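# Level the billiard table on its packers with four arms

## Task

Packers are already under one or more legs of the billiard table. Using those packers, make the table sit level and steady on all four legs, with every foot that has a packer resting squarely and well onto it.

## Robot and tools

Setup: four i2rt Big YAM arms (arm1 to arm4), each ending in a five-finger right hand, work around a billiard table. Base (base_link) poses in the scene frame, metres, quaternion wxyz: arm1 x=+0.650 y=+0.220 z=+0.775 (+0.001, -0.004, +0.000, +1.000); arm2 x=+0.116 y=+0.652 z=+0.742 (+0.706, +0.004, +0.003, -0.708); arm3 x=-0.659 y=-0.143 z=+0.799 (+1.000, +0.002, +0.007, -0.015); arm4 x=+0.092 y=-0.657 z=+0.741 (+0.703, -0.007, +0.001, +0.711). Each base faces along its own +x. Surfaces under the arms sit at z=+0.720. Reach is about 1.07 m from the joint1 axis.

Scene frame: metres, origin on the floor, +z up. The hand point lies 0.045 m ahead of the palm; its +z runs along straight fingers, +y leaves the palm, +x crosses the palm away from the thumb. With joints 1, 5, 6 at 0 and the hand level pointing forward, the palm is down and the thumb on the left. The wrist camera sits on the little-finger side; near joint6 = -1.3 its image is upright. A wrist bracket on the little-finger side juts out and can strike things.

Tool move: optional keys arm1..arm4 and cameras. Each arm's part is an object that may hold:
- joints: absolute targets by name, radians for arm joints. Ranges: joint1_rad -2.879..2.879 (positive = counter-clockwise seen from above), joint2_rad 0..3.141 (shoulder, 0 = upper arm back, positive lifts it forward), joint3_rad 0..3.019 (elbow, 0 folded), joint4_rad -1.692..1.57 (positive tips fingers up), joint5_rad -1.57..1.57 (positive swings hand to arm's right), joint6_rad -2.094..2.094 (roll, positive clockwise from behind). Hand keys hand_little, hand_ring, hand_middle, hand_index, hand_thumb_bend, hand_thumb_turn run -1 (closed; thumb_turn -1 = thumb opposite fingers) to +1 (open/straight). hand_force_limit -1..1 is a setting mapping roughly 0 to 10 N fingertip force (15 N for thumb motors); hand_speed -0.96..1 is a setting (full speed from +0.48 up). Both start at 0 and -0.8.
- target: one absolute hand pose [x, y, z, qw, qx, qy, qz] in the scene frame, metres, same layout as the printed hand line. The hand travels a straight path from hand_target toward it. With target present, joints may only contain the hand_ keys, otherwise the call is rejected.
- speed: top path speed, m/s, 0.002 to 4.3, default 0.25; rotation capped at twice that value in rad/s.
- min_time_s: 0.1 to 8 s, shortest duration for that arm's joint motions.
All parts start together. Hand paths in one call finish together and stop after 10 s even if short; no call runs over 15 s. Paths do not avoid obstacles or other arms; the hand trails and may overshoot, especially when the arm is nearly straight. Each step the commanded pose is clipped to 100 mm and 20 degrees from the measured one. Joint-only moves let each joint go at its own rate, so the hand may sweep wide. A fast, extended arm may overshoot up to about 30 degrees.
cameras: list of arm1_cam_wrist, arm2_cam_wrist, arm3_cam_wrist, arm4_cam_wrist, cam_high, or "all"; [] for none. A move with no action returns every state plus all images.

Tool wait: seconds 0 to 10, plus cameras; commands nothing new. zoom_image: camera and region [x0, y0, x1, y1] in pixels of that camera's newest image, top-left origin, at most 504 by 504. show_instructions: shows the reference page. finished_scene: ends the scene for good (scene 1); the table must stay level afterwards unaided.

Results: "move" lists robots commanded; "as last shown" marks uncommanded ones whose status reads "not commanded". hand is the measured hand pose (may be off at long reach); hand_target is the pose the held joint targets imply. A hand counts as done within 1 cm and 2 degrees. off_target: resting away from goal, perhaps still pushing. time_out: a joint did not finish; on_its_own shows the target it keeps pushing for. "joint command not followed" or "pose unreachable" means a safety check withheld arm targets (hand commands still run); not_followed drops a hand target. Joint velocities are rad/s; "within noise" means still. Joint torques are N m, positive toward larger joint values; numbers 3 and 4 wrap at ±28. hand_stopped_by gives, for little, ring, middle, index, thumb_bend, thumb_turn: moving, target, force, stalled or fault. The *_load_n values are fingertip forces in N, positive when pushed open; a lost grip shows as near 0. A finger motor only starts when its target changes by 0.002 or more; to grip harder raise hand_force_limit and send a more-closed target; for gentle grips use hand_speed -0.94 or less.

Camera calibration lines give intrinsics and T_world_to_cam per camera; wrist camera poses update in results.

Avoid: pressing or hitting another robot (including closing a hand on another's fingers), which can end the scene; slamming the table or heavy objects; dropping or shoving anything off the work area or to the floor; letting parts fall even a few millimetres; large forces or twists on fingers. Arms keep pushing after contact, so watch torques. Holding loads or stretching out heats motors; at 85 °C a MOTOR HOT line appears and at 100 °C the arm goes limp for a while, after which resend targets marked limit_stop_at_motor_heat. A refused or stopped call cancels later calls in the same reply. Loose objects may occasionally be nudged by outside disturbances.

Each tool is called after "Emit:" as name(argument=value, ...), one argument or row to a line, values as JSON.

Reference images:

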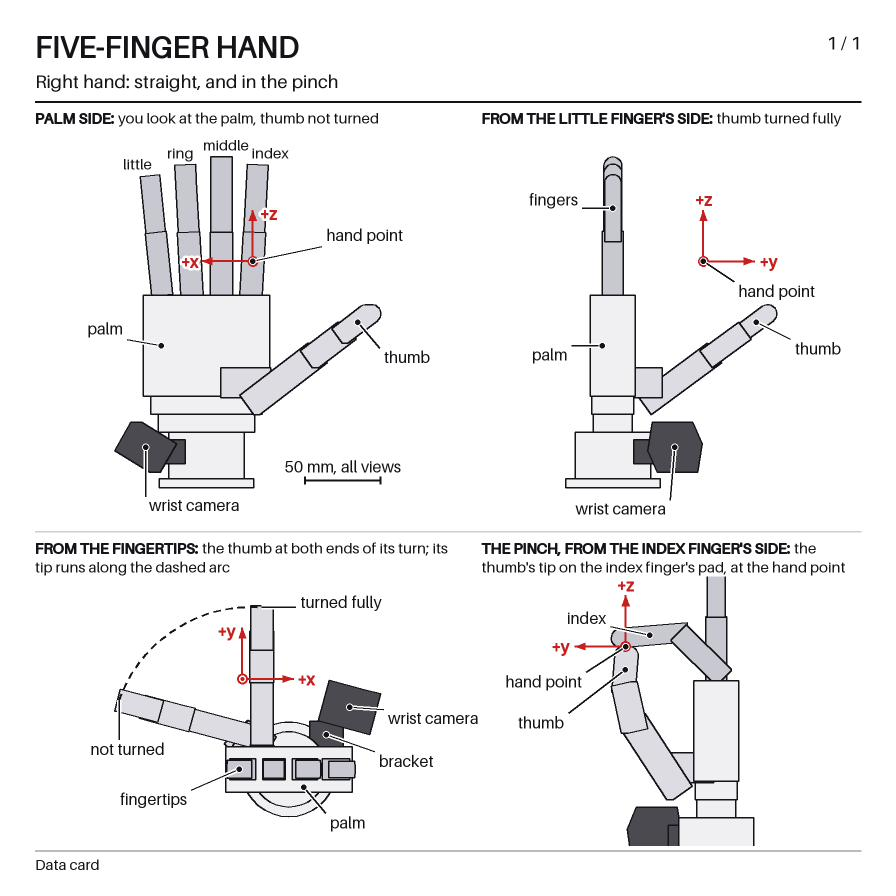

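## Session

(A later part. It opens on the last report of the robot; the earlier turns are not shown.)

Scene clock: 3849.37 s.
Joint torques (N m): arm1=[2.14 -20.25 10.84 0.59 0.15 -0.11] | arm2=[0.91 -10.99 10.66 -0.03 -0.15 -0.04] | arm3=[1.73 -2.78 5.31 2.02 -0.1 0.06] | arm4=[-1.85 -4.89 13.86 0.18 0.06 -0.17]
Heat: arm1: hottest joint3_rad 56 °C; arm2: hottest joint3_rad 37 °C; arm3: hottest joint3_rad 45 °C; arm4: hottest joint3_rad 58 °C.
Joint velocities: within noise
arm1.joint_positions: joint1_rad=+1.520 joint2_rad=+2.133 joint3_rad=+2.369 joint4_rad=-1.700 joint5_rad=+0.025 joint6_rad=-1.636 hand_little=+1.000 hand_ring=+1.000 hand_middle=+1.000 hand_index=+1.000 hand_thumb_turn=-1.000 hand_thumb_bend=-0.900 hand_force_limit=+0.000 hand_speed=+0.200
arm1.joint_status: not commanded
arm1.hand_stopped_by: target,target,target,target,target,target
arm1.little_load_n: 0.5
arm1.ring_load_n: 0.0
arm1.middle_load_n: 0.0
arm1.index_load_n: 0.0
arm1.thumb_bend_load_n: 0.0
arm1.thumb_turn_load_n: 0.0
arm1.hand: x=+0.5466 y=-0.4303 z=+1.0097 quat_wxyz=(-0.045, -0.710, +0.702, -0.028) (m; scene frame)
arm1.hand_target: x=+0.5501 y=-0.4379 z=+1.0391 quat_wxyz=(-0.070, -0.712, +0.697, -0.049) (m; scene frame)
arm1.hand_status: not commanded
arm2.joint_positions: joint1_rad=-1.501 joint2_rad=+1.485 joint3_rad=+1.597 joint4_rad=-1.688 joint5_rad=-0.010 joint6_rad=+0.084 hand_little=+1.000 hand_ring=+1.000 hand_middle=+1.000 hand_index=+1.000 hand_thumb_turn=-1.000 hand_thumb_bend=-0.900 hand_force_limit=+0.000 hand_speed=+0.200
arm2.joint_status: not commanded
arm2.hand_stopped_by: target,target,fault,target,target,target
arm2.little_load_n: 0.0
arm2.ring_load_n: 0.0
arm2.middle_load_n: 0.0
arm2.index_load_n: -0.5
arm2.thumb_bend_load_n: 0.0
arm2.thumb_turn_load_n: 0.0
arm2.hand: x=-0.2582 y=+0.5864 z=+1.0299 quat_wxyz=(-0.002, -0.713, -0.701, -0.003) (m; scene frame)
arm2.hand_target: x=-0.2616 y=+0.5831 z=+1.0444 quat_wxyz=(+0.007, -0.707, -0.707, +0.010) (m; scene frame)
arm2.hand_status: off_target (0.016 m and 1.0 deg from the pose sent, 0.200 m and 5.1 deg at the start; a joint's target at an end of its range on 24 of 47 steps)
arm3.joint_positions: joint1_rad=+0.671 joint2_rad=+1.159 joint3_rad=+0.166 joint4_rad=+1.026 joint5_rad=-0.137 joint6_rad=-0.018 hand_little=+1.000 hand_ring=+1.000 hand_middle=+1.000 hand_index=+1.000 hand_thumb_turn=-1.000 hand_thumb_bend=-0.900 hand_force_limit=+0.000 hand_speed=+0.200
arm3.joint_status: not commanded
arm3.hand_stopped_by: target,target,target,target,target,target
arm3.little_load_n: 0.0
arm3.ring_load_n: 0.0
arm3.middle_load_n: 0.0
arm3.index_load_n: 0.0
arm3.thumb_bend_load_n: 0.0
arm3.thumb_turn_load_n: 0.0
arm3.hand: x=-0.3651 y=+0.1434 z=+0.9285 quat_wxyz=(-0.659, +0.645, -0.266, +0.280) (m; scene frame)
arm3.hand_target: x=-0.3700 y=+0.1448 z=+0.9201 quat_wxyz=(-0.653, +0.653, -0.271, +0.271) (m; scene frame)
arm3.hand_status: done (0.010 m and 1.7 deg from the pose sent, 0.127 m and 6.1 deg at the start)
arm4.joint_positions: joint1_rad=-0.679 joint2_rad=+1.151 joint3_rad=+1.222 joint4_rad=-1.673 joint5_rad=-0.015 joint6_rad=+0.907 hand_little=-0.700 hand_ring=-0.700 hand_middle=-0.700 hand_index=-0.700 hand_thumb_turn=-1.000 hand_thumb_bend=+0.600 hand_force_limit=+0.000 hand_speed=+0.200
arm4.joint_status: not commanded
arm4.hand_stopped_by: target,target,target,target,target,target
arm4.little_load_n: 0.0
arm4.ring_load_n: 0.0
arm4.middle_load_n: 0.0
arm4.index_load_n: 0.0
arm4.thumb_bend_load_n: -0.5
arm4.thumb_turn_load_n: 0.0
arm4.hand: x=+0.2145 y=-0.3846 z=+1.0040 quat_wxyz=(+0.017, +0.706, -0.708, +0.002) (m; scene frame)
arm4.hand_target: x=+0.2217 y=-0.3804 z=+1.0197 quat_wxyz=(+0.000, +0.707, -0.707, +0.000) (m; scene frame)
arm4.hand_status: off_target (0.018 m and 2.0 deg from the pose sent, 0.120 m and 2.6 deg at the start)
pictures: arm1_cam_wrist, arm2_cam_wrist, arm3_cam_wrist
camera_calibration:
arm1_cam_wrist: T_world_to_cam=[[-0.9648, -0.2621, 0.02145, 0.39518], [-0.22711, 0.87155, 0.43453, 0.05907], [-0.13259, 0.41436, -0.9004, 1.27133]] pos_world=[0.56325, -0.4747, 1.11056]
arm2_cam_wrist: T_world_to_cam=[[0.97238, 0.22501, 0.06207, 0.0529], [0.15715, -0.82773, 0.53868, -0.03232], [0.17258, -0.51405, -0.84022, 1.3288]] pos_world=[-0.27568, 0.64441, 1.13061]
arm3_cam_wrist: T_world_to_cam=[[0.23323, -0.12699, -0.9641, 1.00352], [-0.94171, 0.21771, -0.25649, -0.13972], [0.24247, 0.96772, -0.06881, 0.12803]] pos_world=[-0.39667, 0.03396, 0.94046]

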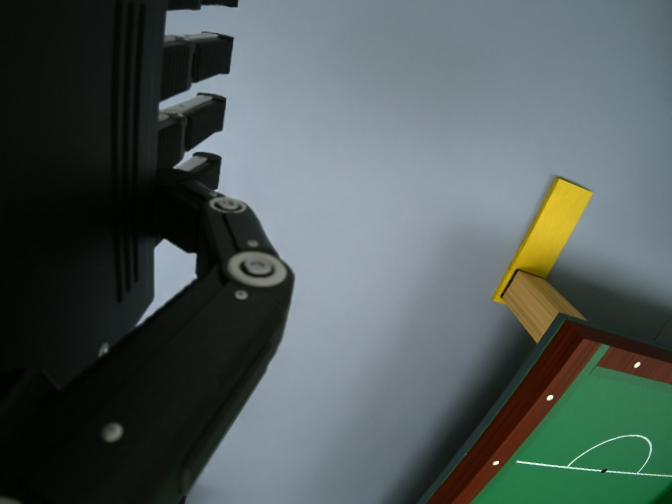

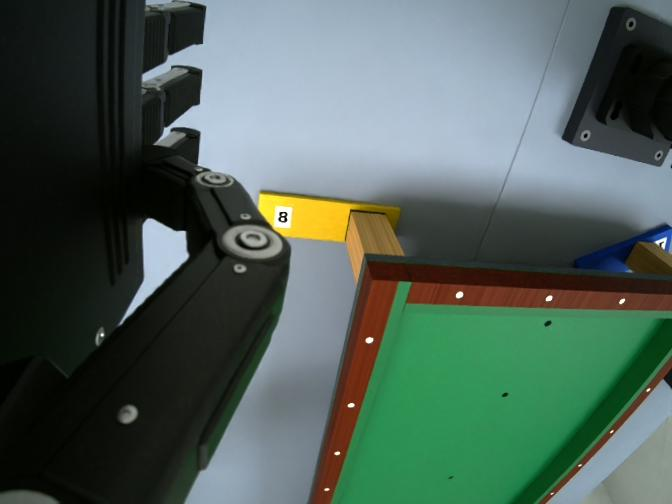

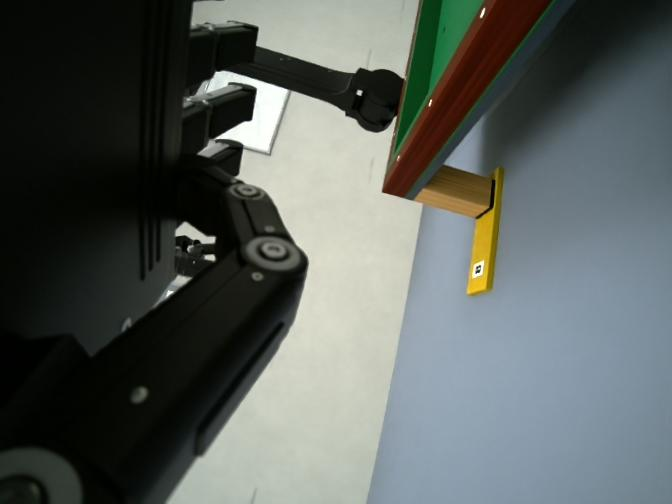

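Emit:
move(
  arm1={"target":[0.50,-0.25,1.15,0,0.7071,-0.7071,0],"speed":0.3},
)

Emit:
move(
  arm1={"joints":{"joint1_rad":0.0,"joint2_rad":1.6,"joint3_rad":1.9,"joint4_rad":-1.65,"joint5_rad":0,"joint6_rad":0},"min_time_s":3},
)

Emit:
move(
  arm1={"joints":{"joint1_rad":-1.14,"joint2_rad":1.44,"joint3_rad":1.64,"joint4_rad":-1.65,"joint5_rad":0,"joint6_rad":1.2},"min_time_s":3},
)

Emit:
move(
  arm1={"target":[0.40,0.60,0.93,0,0.9239,-0.3827,0],"speed":0.25},
  cameras=["arm1_cam_wrist","cam_high"],
)

Emit:
zoom_image(
  camera="arm1_cam_wrist",
  region=[450, 120, 650, 320],
)

Scene clock: 3856.80 s.
Joint torques (N m): arm1=[1.32 -11.87 6.5 0.76 0.19 -0.21] | arm2=[0.09 -9.99 10.54 -0.02 -0.05 -0.09] | arm3=[1.26 -2.96 5.38 1.99 -0.09 0.03] | arm4=[-1.49 -4.13 13.71 0.01 0.01 -0.18]
Heat: arm1: hottest joint3_rad 56 °C; arm2: hottest joint3_rad 38 °C; arm3: hottest joint3_rad 45 °C; arm4: hottest joint3_rad 58 °C.
move: arm1 off_target
Joint velocities: within noise
arm1.joint_positions: joint1_rad=+1.417 joint2_rad=+1.574 joint3_rad=+1.925 joint4_rad=-1.700 joint5_rad=+0.037 joint6_rad=-1.730 hand_little=+1.000 hand_ring=+1.000 hand_middle=+1.000 hand_index=+1.000 hand_thumb_turn=-1.000 hand_thumb_bend=-0.900 hand_force_limit=+0.000 hand_speed=+0.200
arm1.joint_status: not commanded
arm1.hand_stopped_by: target,target,target,target,target,target
arm1.little_load_n: 0.0
arm1.ring_load_n: 0.0
arm1.middle_load_n: 0.0
arm1.index_load_n: 0.0
arm1.thumb_bend_load_n: 0.0
arm1.thumb_turn_load_n: 0.0
arm1.hand: x=+0.5011 y=-0.2513 z=+1.1498 quat_wxyz=(-0.097, -0.703, +0.703, -0.053)
arm1.hand_target: x=+0.5000 y=-0.2499 z=+1.1491 quat_wxyz=(-0.096, -0.707, +0.699, -0.049)
arm1.hand_status: off_target (0.002 m and 12.7 deg from the pose sent, 0.233 m and 6.2 deg at the start; a joint's target at an end of its range on 48 of 50 steps)
arm2, arm3, arm4: as last shown
arm2.index_load_n: 0.0
arm3.little_load_n: -0.5
arm4.thumb_bend_load_n: 0.5
pictures: none

Scene clock: 3860.50 s.
Joint torques (N m): arm1=[2.02 -11.99 6.46 1.28 -0.02 0.03] | arm2=[1.08 -11.11 10.73 0.13 -0.11 -0.1] | arm3=[1.67 -2.9 5.27 2 -0.09 0.04] | arm4=[-1.79 -4.31 13.71 0.1 0.01 -0.12]
Heat: arm1: hottest joint3_rad 56 °C; arm2: hottest joint3_rad 39 °C; arm3: hottest joint3_rad 45 °C; arm4: hottest joint3_rad 58 °C.
move: arm1 done
Joint velocities: within noise
arm1.joint_positions: joint1_rad=-0.007 joint2_rad=+1.596 joint3_rad=+1.906 joint4_rad=-1.662 joint5_rad=+0.002 joint6_rad=-0.014 hand_little=+1.000 hand_ring=+1.000 hand_middle=+1.000 hand_index=+1.000 hand_thumb_turn=-1.000 hand_thumb_bend=-0.900 hand_force_limit=+0.000 hand_speed=+0.200
arm1.joint_status: all done
arm1.hand_stopped_by: target,target,target,target,target,target
arm1.little_load_n: 0.0
arm1.ring_load_n: 0.0
arm1.middle_load_n: 0.0
arm1.index_load_n: 0.0
arm1.thumb_bend_load_n: 0.0
arm1.thumb_turn_load_n: 0.0
arm1.hand: x=+0.1851 y=+0.1941 z=+1.1204 quat_wxyz=(-0.076, +0.701, +0.705, -0.073)
arm1.hand_target: x=+0.1819 y=+0.1895 z=+1.1166 quat_wxyz=(-0.076, +0.703, +0.703, -0.075)
arm1.hand_status: not commanded
arm2, arm3, arm4: as last shown
arm2.index_load_n: -0.5
arm2.thumb_turn_load_n: -0.5
arm3.little_load_n: 0.0
arm4.thumb_bend_load_n: 0.0
pictures: none

Scene clock: 3864.13 s.
Joint torques (N m): arm1=[1.49 -11.63 6.45 1.07 0.02 0.08] | arm2=[-0.73 -9.64 10.65 0.12 -0.07 -0.1] | arm3=[1.67 -3.14 5.37 2.03 -0.07 0.01] | arm4=[-1.32 -4.01 13.81 0.17 0.02 -0.14]
Heat: arm1: hottest joint3_rad 55 °C; arm2: hottest joint3_rad 39 °C; arm3: hottest joint3_rad 45 °C; arm4: hottest joint3_rad 58 °C.
move: arm1 done
Joint velocities: within noise
arm1.joint_positions: joint1_rad=-1.142 joint2_rad=+1.459 joint3_rad=+1.647 joint4_rad=-1.661 joint5_rad=+0.000 joint6_rad=+1.186 hand_little=+1.000 hand_ring=+1.000 hand_middle=+1.000 hand_index=+1.000 hand_thumb_turn=-1.000 hand_thumb_bend=-0.900 hand_force_limit=+0.000 hand_speed=+0.200
arm1.joint_status: all done
arm1.hand_stopped_by: target,target,target,target,target,target
arm1.little_load_n: 0.0
arm1.ring_load_n: 0.0
arm1.middle_load_n: 0.0
arm1.index_load_n: 0.0
arm1.thumb_bend_load_n: 0.0
arm1.thumb_turn_load_n: 0.0
arm1.hand: x=+0.3987 y=+0.6051 z=+1.0928 quat_wxyz=(-0.035, +0.928, -0.370, -0.032)
arm1.hand_target: x=+0.3983 y=+0.6038 z=+1.0987 quat_wxyz=(-0.043, +0.925, -0.375, -0.041)
arm1.hand_status: not commanded
arm2, arm3, arm4: as last shown
arm2.index_load_n: 0.0
arm2.thumb_turn_load_n: 0.0
arm3.little_load_n: -0.5
arm4.middle_load_n: 0.5
pictures: none

Scene clock: 3865.43 s.
Joint torques (N m): arm1=[1.44 -11.81 6.69 0.81 -0.07 0.06] | arm2=[0.15 -9.82 10.69 -0.09 -0.12 -0.04] | arm3=[1.85 -2.67 5.37 1.99 -0.09 0.05] | arm4=[-1.26 -4.13 13.63 0.27 0.03 -0.1]
Heat: arm1: hottest joint3_rad 55 °C; arm2: hottest joint3_rad 39 °C; arm3: hottest joint3_rad 45 °C; arm4: hottest joint3_rad 58 °C.
move: arm1 done
Joint velocities: within noise
arm1.joint_positions: joint1_rad=-1.142 joint2_rad=+1.531 joint3_rad=+1.284 joint4_rad=-1.345 joint5_rad=-0.005 joint6_rad=+1.200 hand_little=+1.000 hand_ring=+1.000 hand_middle=+1.000 hand_index=+1.000 hand_thumb_turn=-1.000 hand_thumb_bend=-0.900 hand_force_limit=+0.000 hand_speed=+0.200
arm1.joint_status: not commanded
arm1.hand_stopped_by: target,target,target,target,target,target
arm1.little_load_n: 0.0
arm1.ring_load_n: 0.0
arm1.middle_load_n: 0.0
arm1.index_load_n: 0.0
arm1.thumb_bend_load_n: 0.0
arm1.thumb_turn_load_n: 0.0
arm1.hand: x=+0.4025 y=+0.5976 z=+0.9237 quat_wxyz=(+0.008, +0.926, -0.377, +0.009)
arm1.hand_target: x=+0.4000 y=+0.6000 z=+0.9301 quat_wxyz=(+0.000, +0.924, -0.383, +0.000)
arm1.hand_status: done (0.007 m and 1.5 deg from the pose sent, 0.163 m and 5.7 deg at the start)
arm2, arm3, arm4: as last shown
arm2.thumb_turn_load_n: 0.5
arm3.little_load_n: 0.0
arm3.index_load_n: -0.5
arm4.middle_load_n: 0.0
arm1_cam_wrist: T_world_to_cam=[[-0.49581, -0.86829, -0.01597, 0.7354], [-0.75609, 0.42255, 0.49977, -0.41127], [-0.4272, 0.25986, -0.86601, 0.92796]] pos_world=[0.45008, 0.57118, 1.0209]

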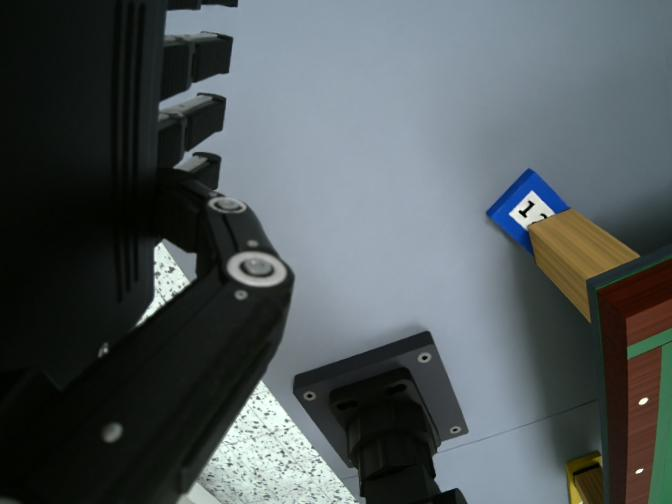

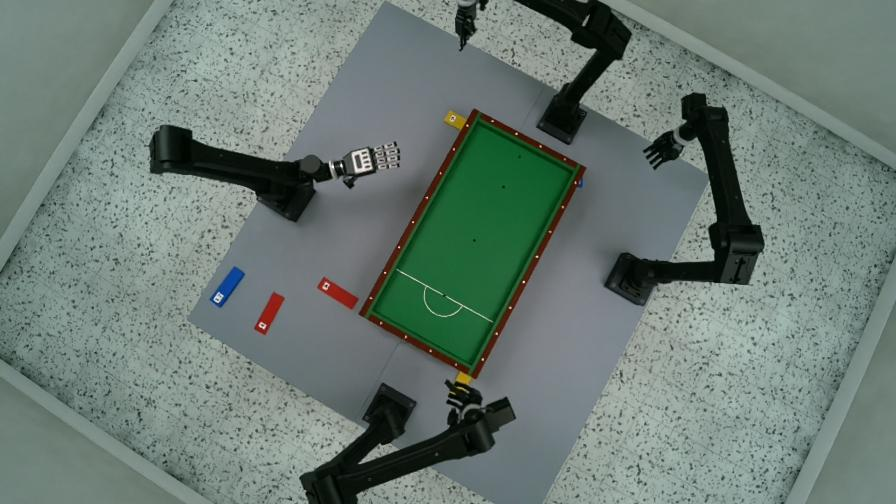

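Scaled by 2.520 from the camera's image (finer frame: 960x720).

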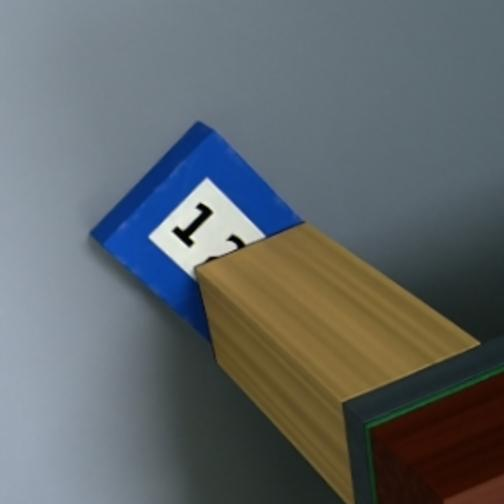

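Emit:
move(
  arm3={"target":[-0.33,-0.45,1.0,0.548,-0.548,0.4469,-0.4469],"speed":0.3},
)

Emit:
move(
  arm3={"target":[-0.32,-0.56,0.83,0.548,-0.548,0.4469,-0.4469],"speed":0.2},
  cameras=["arm3_cam_wrist"],
)

Scene clock: 3878.53 s.
Joint torques (N m): arm1=[1.49 -11.87 6.63 0.84 -0.08 0.05] | arm2=[-0.38 -10.46 10.78 0.13 -0.1 -0.08] | arm3=[0.32 -6.89 8.77 2.78 -0.22 0.11] | arm4=[-2.08 -4.6 13.67 0.16 0.04 -0.13]
Heat: arm1: hottest joint3_rad 54 °C; arm2: hottest joint3_rad 41 °C; arm3: hottest joint3_rad 45 °C; arm4: hottest joint3_rad 58 °C.
move: arm3 off_target
Joint velocities: within noise
arm1, arm2, arm4: as last shown
arm1.joint_positions: joint1_rad=-1.142 joint2_rad=+1.531 joint3_rad=+1.284 joint4_rad=-1.345 joint5_rad=-0.005 joint6_rad=+1.201 hand_little=+1.000 hand_ring=+1.000 hand_middle=+1.000 hand_index=+1.000 hand_thumb_turn=-1.000 hand_thumb_bend=-0.900 hand_force_limit=+0.000 hand_speed=+0.200
arm2.thumb_turn_load_n: 0.0
arm3.joint_positions: joint1_rad=-1.177 joint2_rad=+1.431 joint3_rad=+0.691 joint4_rad=+0.775 joint5_rad=-1.410 joint6_rad=+0.042 hand_little=+1.000 hand_ring=+1.000 hand_middle=+1.000 hand_index=+1.000 hand_thumb_turn=-1.000 hand_thumb_bend=-0.900 hand_force_limit=+0.000 hand_speed=+0.200
arm3.joint_status: not commanded
arm3.hand_stopped_by: target,target,target,target,target,target
arm3.little_load_n: 0.0
arm3.ring_load_n: 0.0
arm3.middle_load_n: 0.0
arm3.index_load_n: -0.5
arm3.thumb_bend_load_n: 0.0
arm3.thumb_turn_load_n: 0.0
arm3.hand: x=-0.3326 y=-0.4407 z=+0.9943 quat_wxyz=(-0.550, +0.547, -0.452, +0.441)
arm3.hand_target: x=-0.3302 y=-0.4498 z=+1.0000 quat_wxyz=(-0.547, +0.549, -0.447, +0.447)
arm3.hand_status: off_target (0.011 m and 0.9 deg from the pose sent, 0.599 m and 33.0 deg at the start)
pictures: none

Scene clock: 3880.93 s.
Joint torques (N m): arm1=[1.49 -11.93 6.63 0.84 -0.08 0.05] | arm2=[-1.03 -9.64 10.95 -0.16 -0.12 -0.04] | arm3=[-0.38 -11.69 6.5 2.32 -0.25 0.05] | arm4=[-1.44 -4.31 13.74 0.17 0.06 -0.1]
Heat: arm1: hottest joint3_rad 54 °C; arm2: hottest joint3_rad 41 °C; arm3: hottest joint3_rad 45 °C; arm4: hottest joint3_rad 58 °C.
move: arm3 off_target
Joint velocities: within noise
arm1, arm2, arm4: as last shown
arm3.joint_positions: joint1_rad=-1.225 joint2_rad=+2.049 joint3_rad=+0.942 joint4_rad=+1.168 joint5_rad=-1.464 joint6_rad=+0.062 hand_little=+1.000 hand_ring=+1.000 hand_middle=+1.000 hand_index=+1.000 hand_thumb_turn=-1.000 hand_thumb_bend=-0.900 hand_force_limit=+0.000 hand_speed=+0.200
arm3.joint_status: not commanded
arm3.hand_stopped_by: target,target,target,target,target,target
arm3.little_load_n: 0.0
arm3.ring_load_n: 0.0
arm3.middle_load_n: 0.0
arm3.index_load_n: 0.0
arm3.thumb_bend_load_n: 0.0
arm3.thumb_turn_load_n: -0.5
arm3.hand: x=-0.3191 y=-0.5493 z=+0.8323 quat_wxyz=(-0.549, +0.549, -0.449, +0.442)
arm3.hand_target: x=-0.3201 y=-0.5597 z=+0.8301 quat_wxyz=(-0.547, +0.549, -0.448, +0.446)
arm3.hand_status: off_target (0.011 m and 0.6 deg from the pose sent, 0.203 m and 0.9 deg at the start)
arm4.thumb_bend_load_n: -0.5
arm3_cam_wrist: T_world_to_cam=[[0.09485, -0.22168, -0.97049, 0.72121], [-0.68437, 0.69346, -0.22529, 0.34733], [0.72294, 0.68554, -0.08594, 0.79312]] pos_world=[-0.40409, -0.6247, 0.84634]

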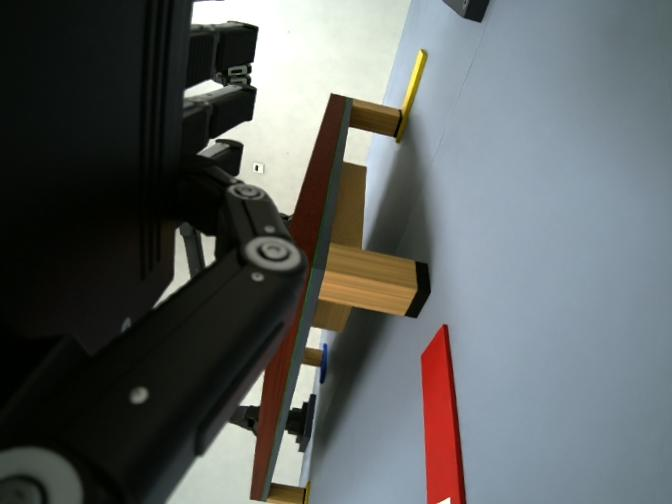

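Emit:
zoom_image(
  camera="arm3_cam_wrist",
  region=[300, 220, 480, 350],
)

Emit:
zoom_image(
  camera="arm3_cam_wrist",
  region=[320, 40, 440, 150],
)

Emit:
zoom_image(
  camera="arm3_cam_wrist",
  region=[240, 320, 350, 504],
)

Scaled by 2.800 from the camera's image (finer frame: 960x720).

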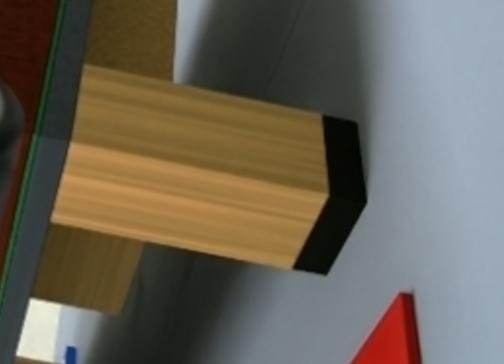

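Scaled by 4.200 from the camera's image (finer frame: 960x720).

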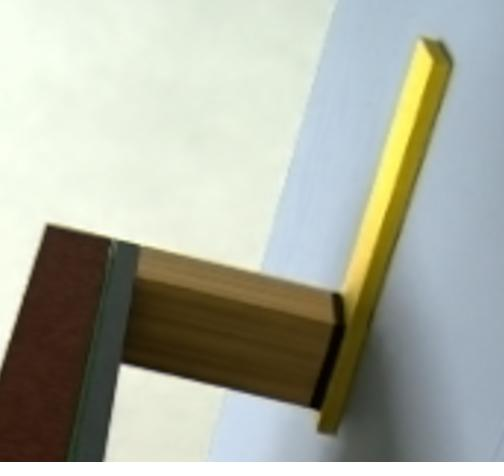

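Scaled by 2.739 from the camera's image (finer frame: 960x720).

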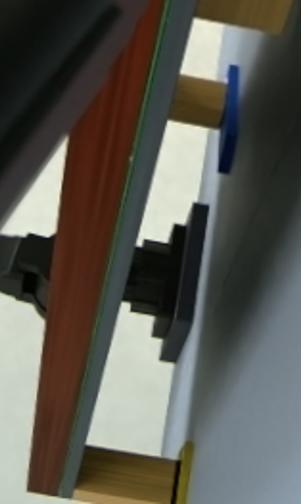

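Emit:
move(
  arm3={"target":[-0.35,-0.48,1.0,0.548,-0.548,0.4469,-0.4469],"speed":0.2},
  arm4={"target":[0.222,-0.46,1.06,0,0.7071,-0.7071,0],"speed":0.2},
  cameras=["cam_high","arm2_cam_wrist"],
)

Emit:
zoom_image(
  camera="arm2_cam_wrist",
  region=[240, 160, 420, 290],
)

Emit:
zoom_image(
  camera="cam_high",
  region=[340, 90, 600, 400],
)

Scene clock: 3896.67 s.
Joint torques (N m): arm1=[1.49 -11.87 6.63 0.81 -0.08 0.05] | arm2=[0.03 -10.34 10.7 0.2 -0.16 -0.14] | arm3=[-0.5 -8.88 5.98 1.2 -0.09 -0.15] | arm4=[-1.61 -1.08 8.96 0.46 -0.06 -0.08]
Heat: arm1: hottest joint3_rad 53 °C; arm2: hottest joint3_rad 42 °C; arm3: hottest joint3_rad 45 °C; arm4: hottest joint3_rad 58 °C.
move: arm3 done; arm4 off_target
Joint velocities: within noise
arm1, arm2: as last shown
arm3.joint_positions: joint1_rad=-1.239 joint2_rad=+1.516 joint3_rad=+0.778 joint4_rad=+0.917 joint5_rad=-1.479 joint6_rad=+0.165 hand_little=+1.000 hand_ring=+1.000 hand_middle=+1.000 hand_index=+1.000 hand_thumb_turn=-1.000 hand_thumb_bend=-0.900 hand_force_limit=+0.000 hand_speed=+0.200
arm3.joint_status: not commanded
arm3.hand_stopped_by: target,target,target,target,target,target
arm3.little_load_n: 0.0
arm3.ring_load_n: 0.0
arm3.middle_load_n: 0.0
arm3.index_load_n: 0.0
arm3.thumb_bend_load_n: 0.0
arm3.thumb_turn_load_n: 0.0
arm3.hand: x=-0.3457 y=-0.4791 z=+1.0044 quat_wxyz=(-0.550, +0.550, -0.442, +0.447)
arm3.hand_target: x=-0.3499 y=-0.4799 z=+1.0001 quat_wxyz=(-0.549, +0.548, -0.446, +0.447)
arm3.hand_status: done (0.006 m and 0.7 deg from the pose sent, 0.184 m and 0.6 deg at the start)
arm4.joint_positions: joint1_rad=-0.909 joint2_rad=+0.903 joint3_rad=+1.219 joint4_rad=-1.688 joint5_rad=-0.049 joint6_rad=+0.673 hand_little=-0.700 hand_ring=-0.700 hand_middle=-0.700 hand_index=-0.700 hand_thumb_turn=-1.000 hand_thumb_bend=+0.600 hand_force_limit=+0.000 hand_speed=+0.200
arm4.joint_status: not commanded
arm4.hand_stopped_by: target,target,target,target,target,target
arm4.little_load_n: 0.0
arm4.ring_load_n: 0.0
arm4.middle_load_n: -0.5
arm4.index_load_n: 0.0
arm4.thumb_bend_load_n: 0.0
arm4.thumb_turn_load_n: 0.0
arm4.hand: x=+0.2237 y=-0.4557 z=+1.0642 quat_wxyz=(-0.101, +0.706, -0.701, -0.006)
arm4.hand_target: x=+0.2224 y=-0.4595 z=+1.0590 quat_wxyz=(-0.090, +0.708, -0.700, -0.006)
arm4.hand_status: off_target (0.006 m and 11.7 deg from the pose sent, 0.094 m and 2.0 deg at the start; a joint's target at an end of its range on 59 of 63 steps)
pictures: arm2_cam_wrist, cam_high
arm2_cam_wrist: T_world_to_cam=[[0.97238, 0.22501, 0.06207, 0.0529], [0.15715, -0.82773, 0.53868, -0.03232], [0.17258, -0.51405, -0.84022, 1.3288]] pos_world=[-0.27568, 0.64441, 1.13061]

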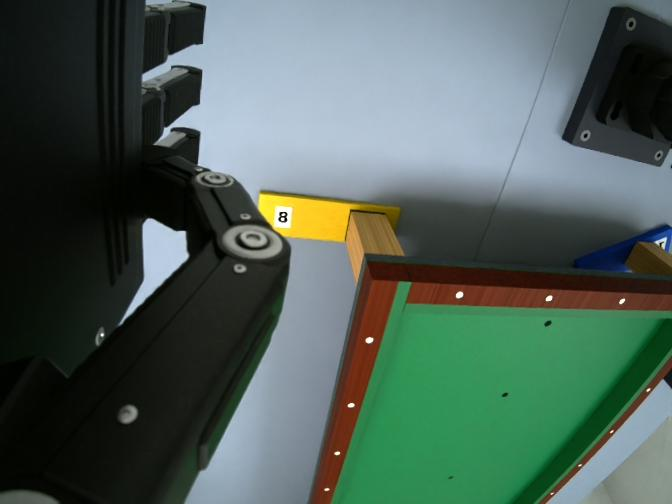

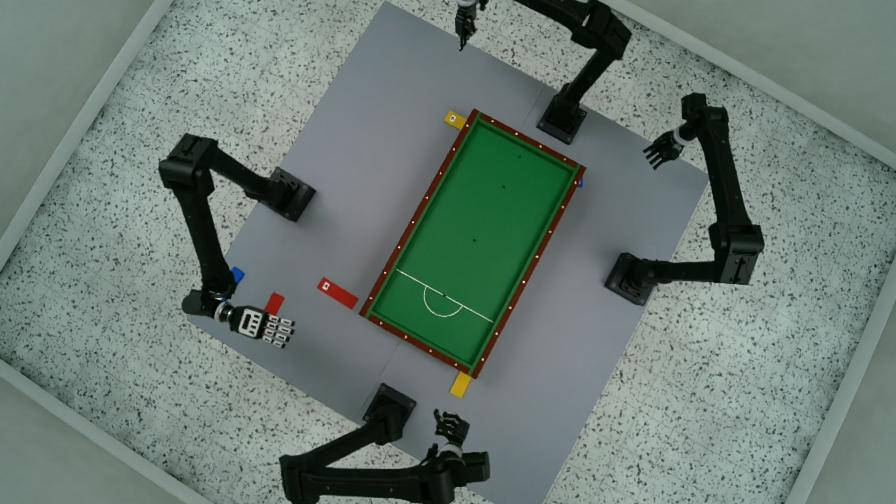

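Scaled by 2.800 from the camera's image (finer frame: 960x720).

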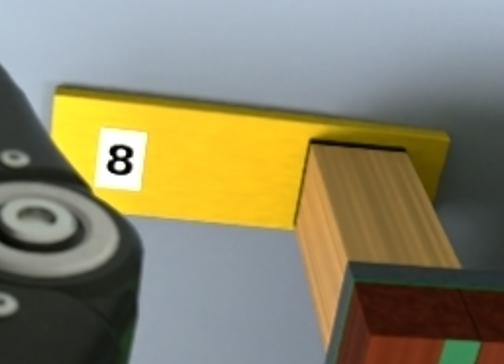

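Scaled by 1.626.

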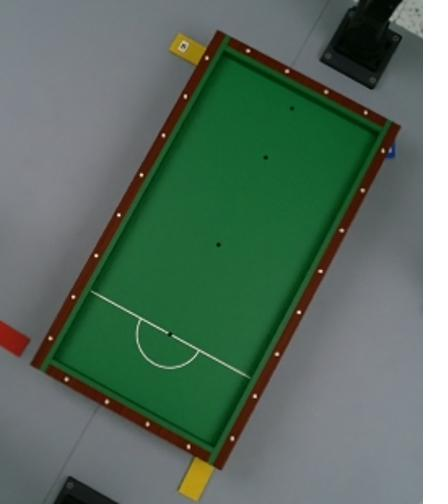

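Emit:
finished_scene(
)

The scene is finished: the task was done.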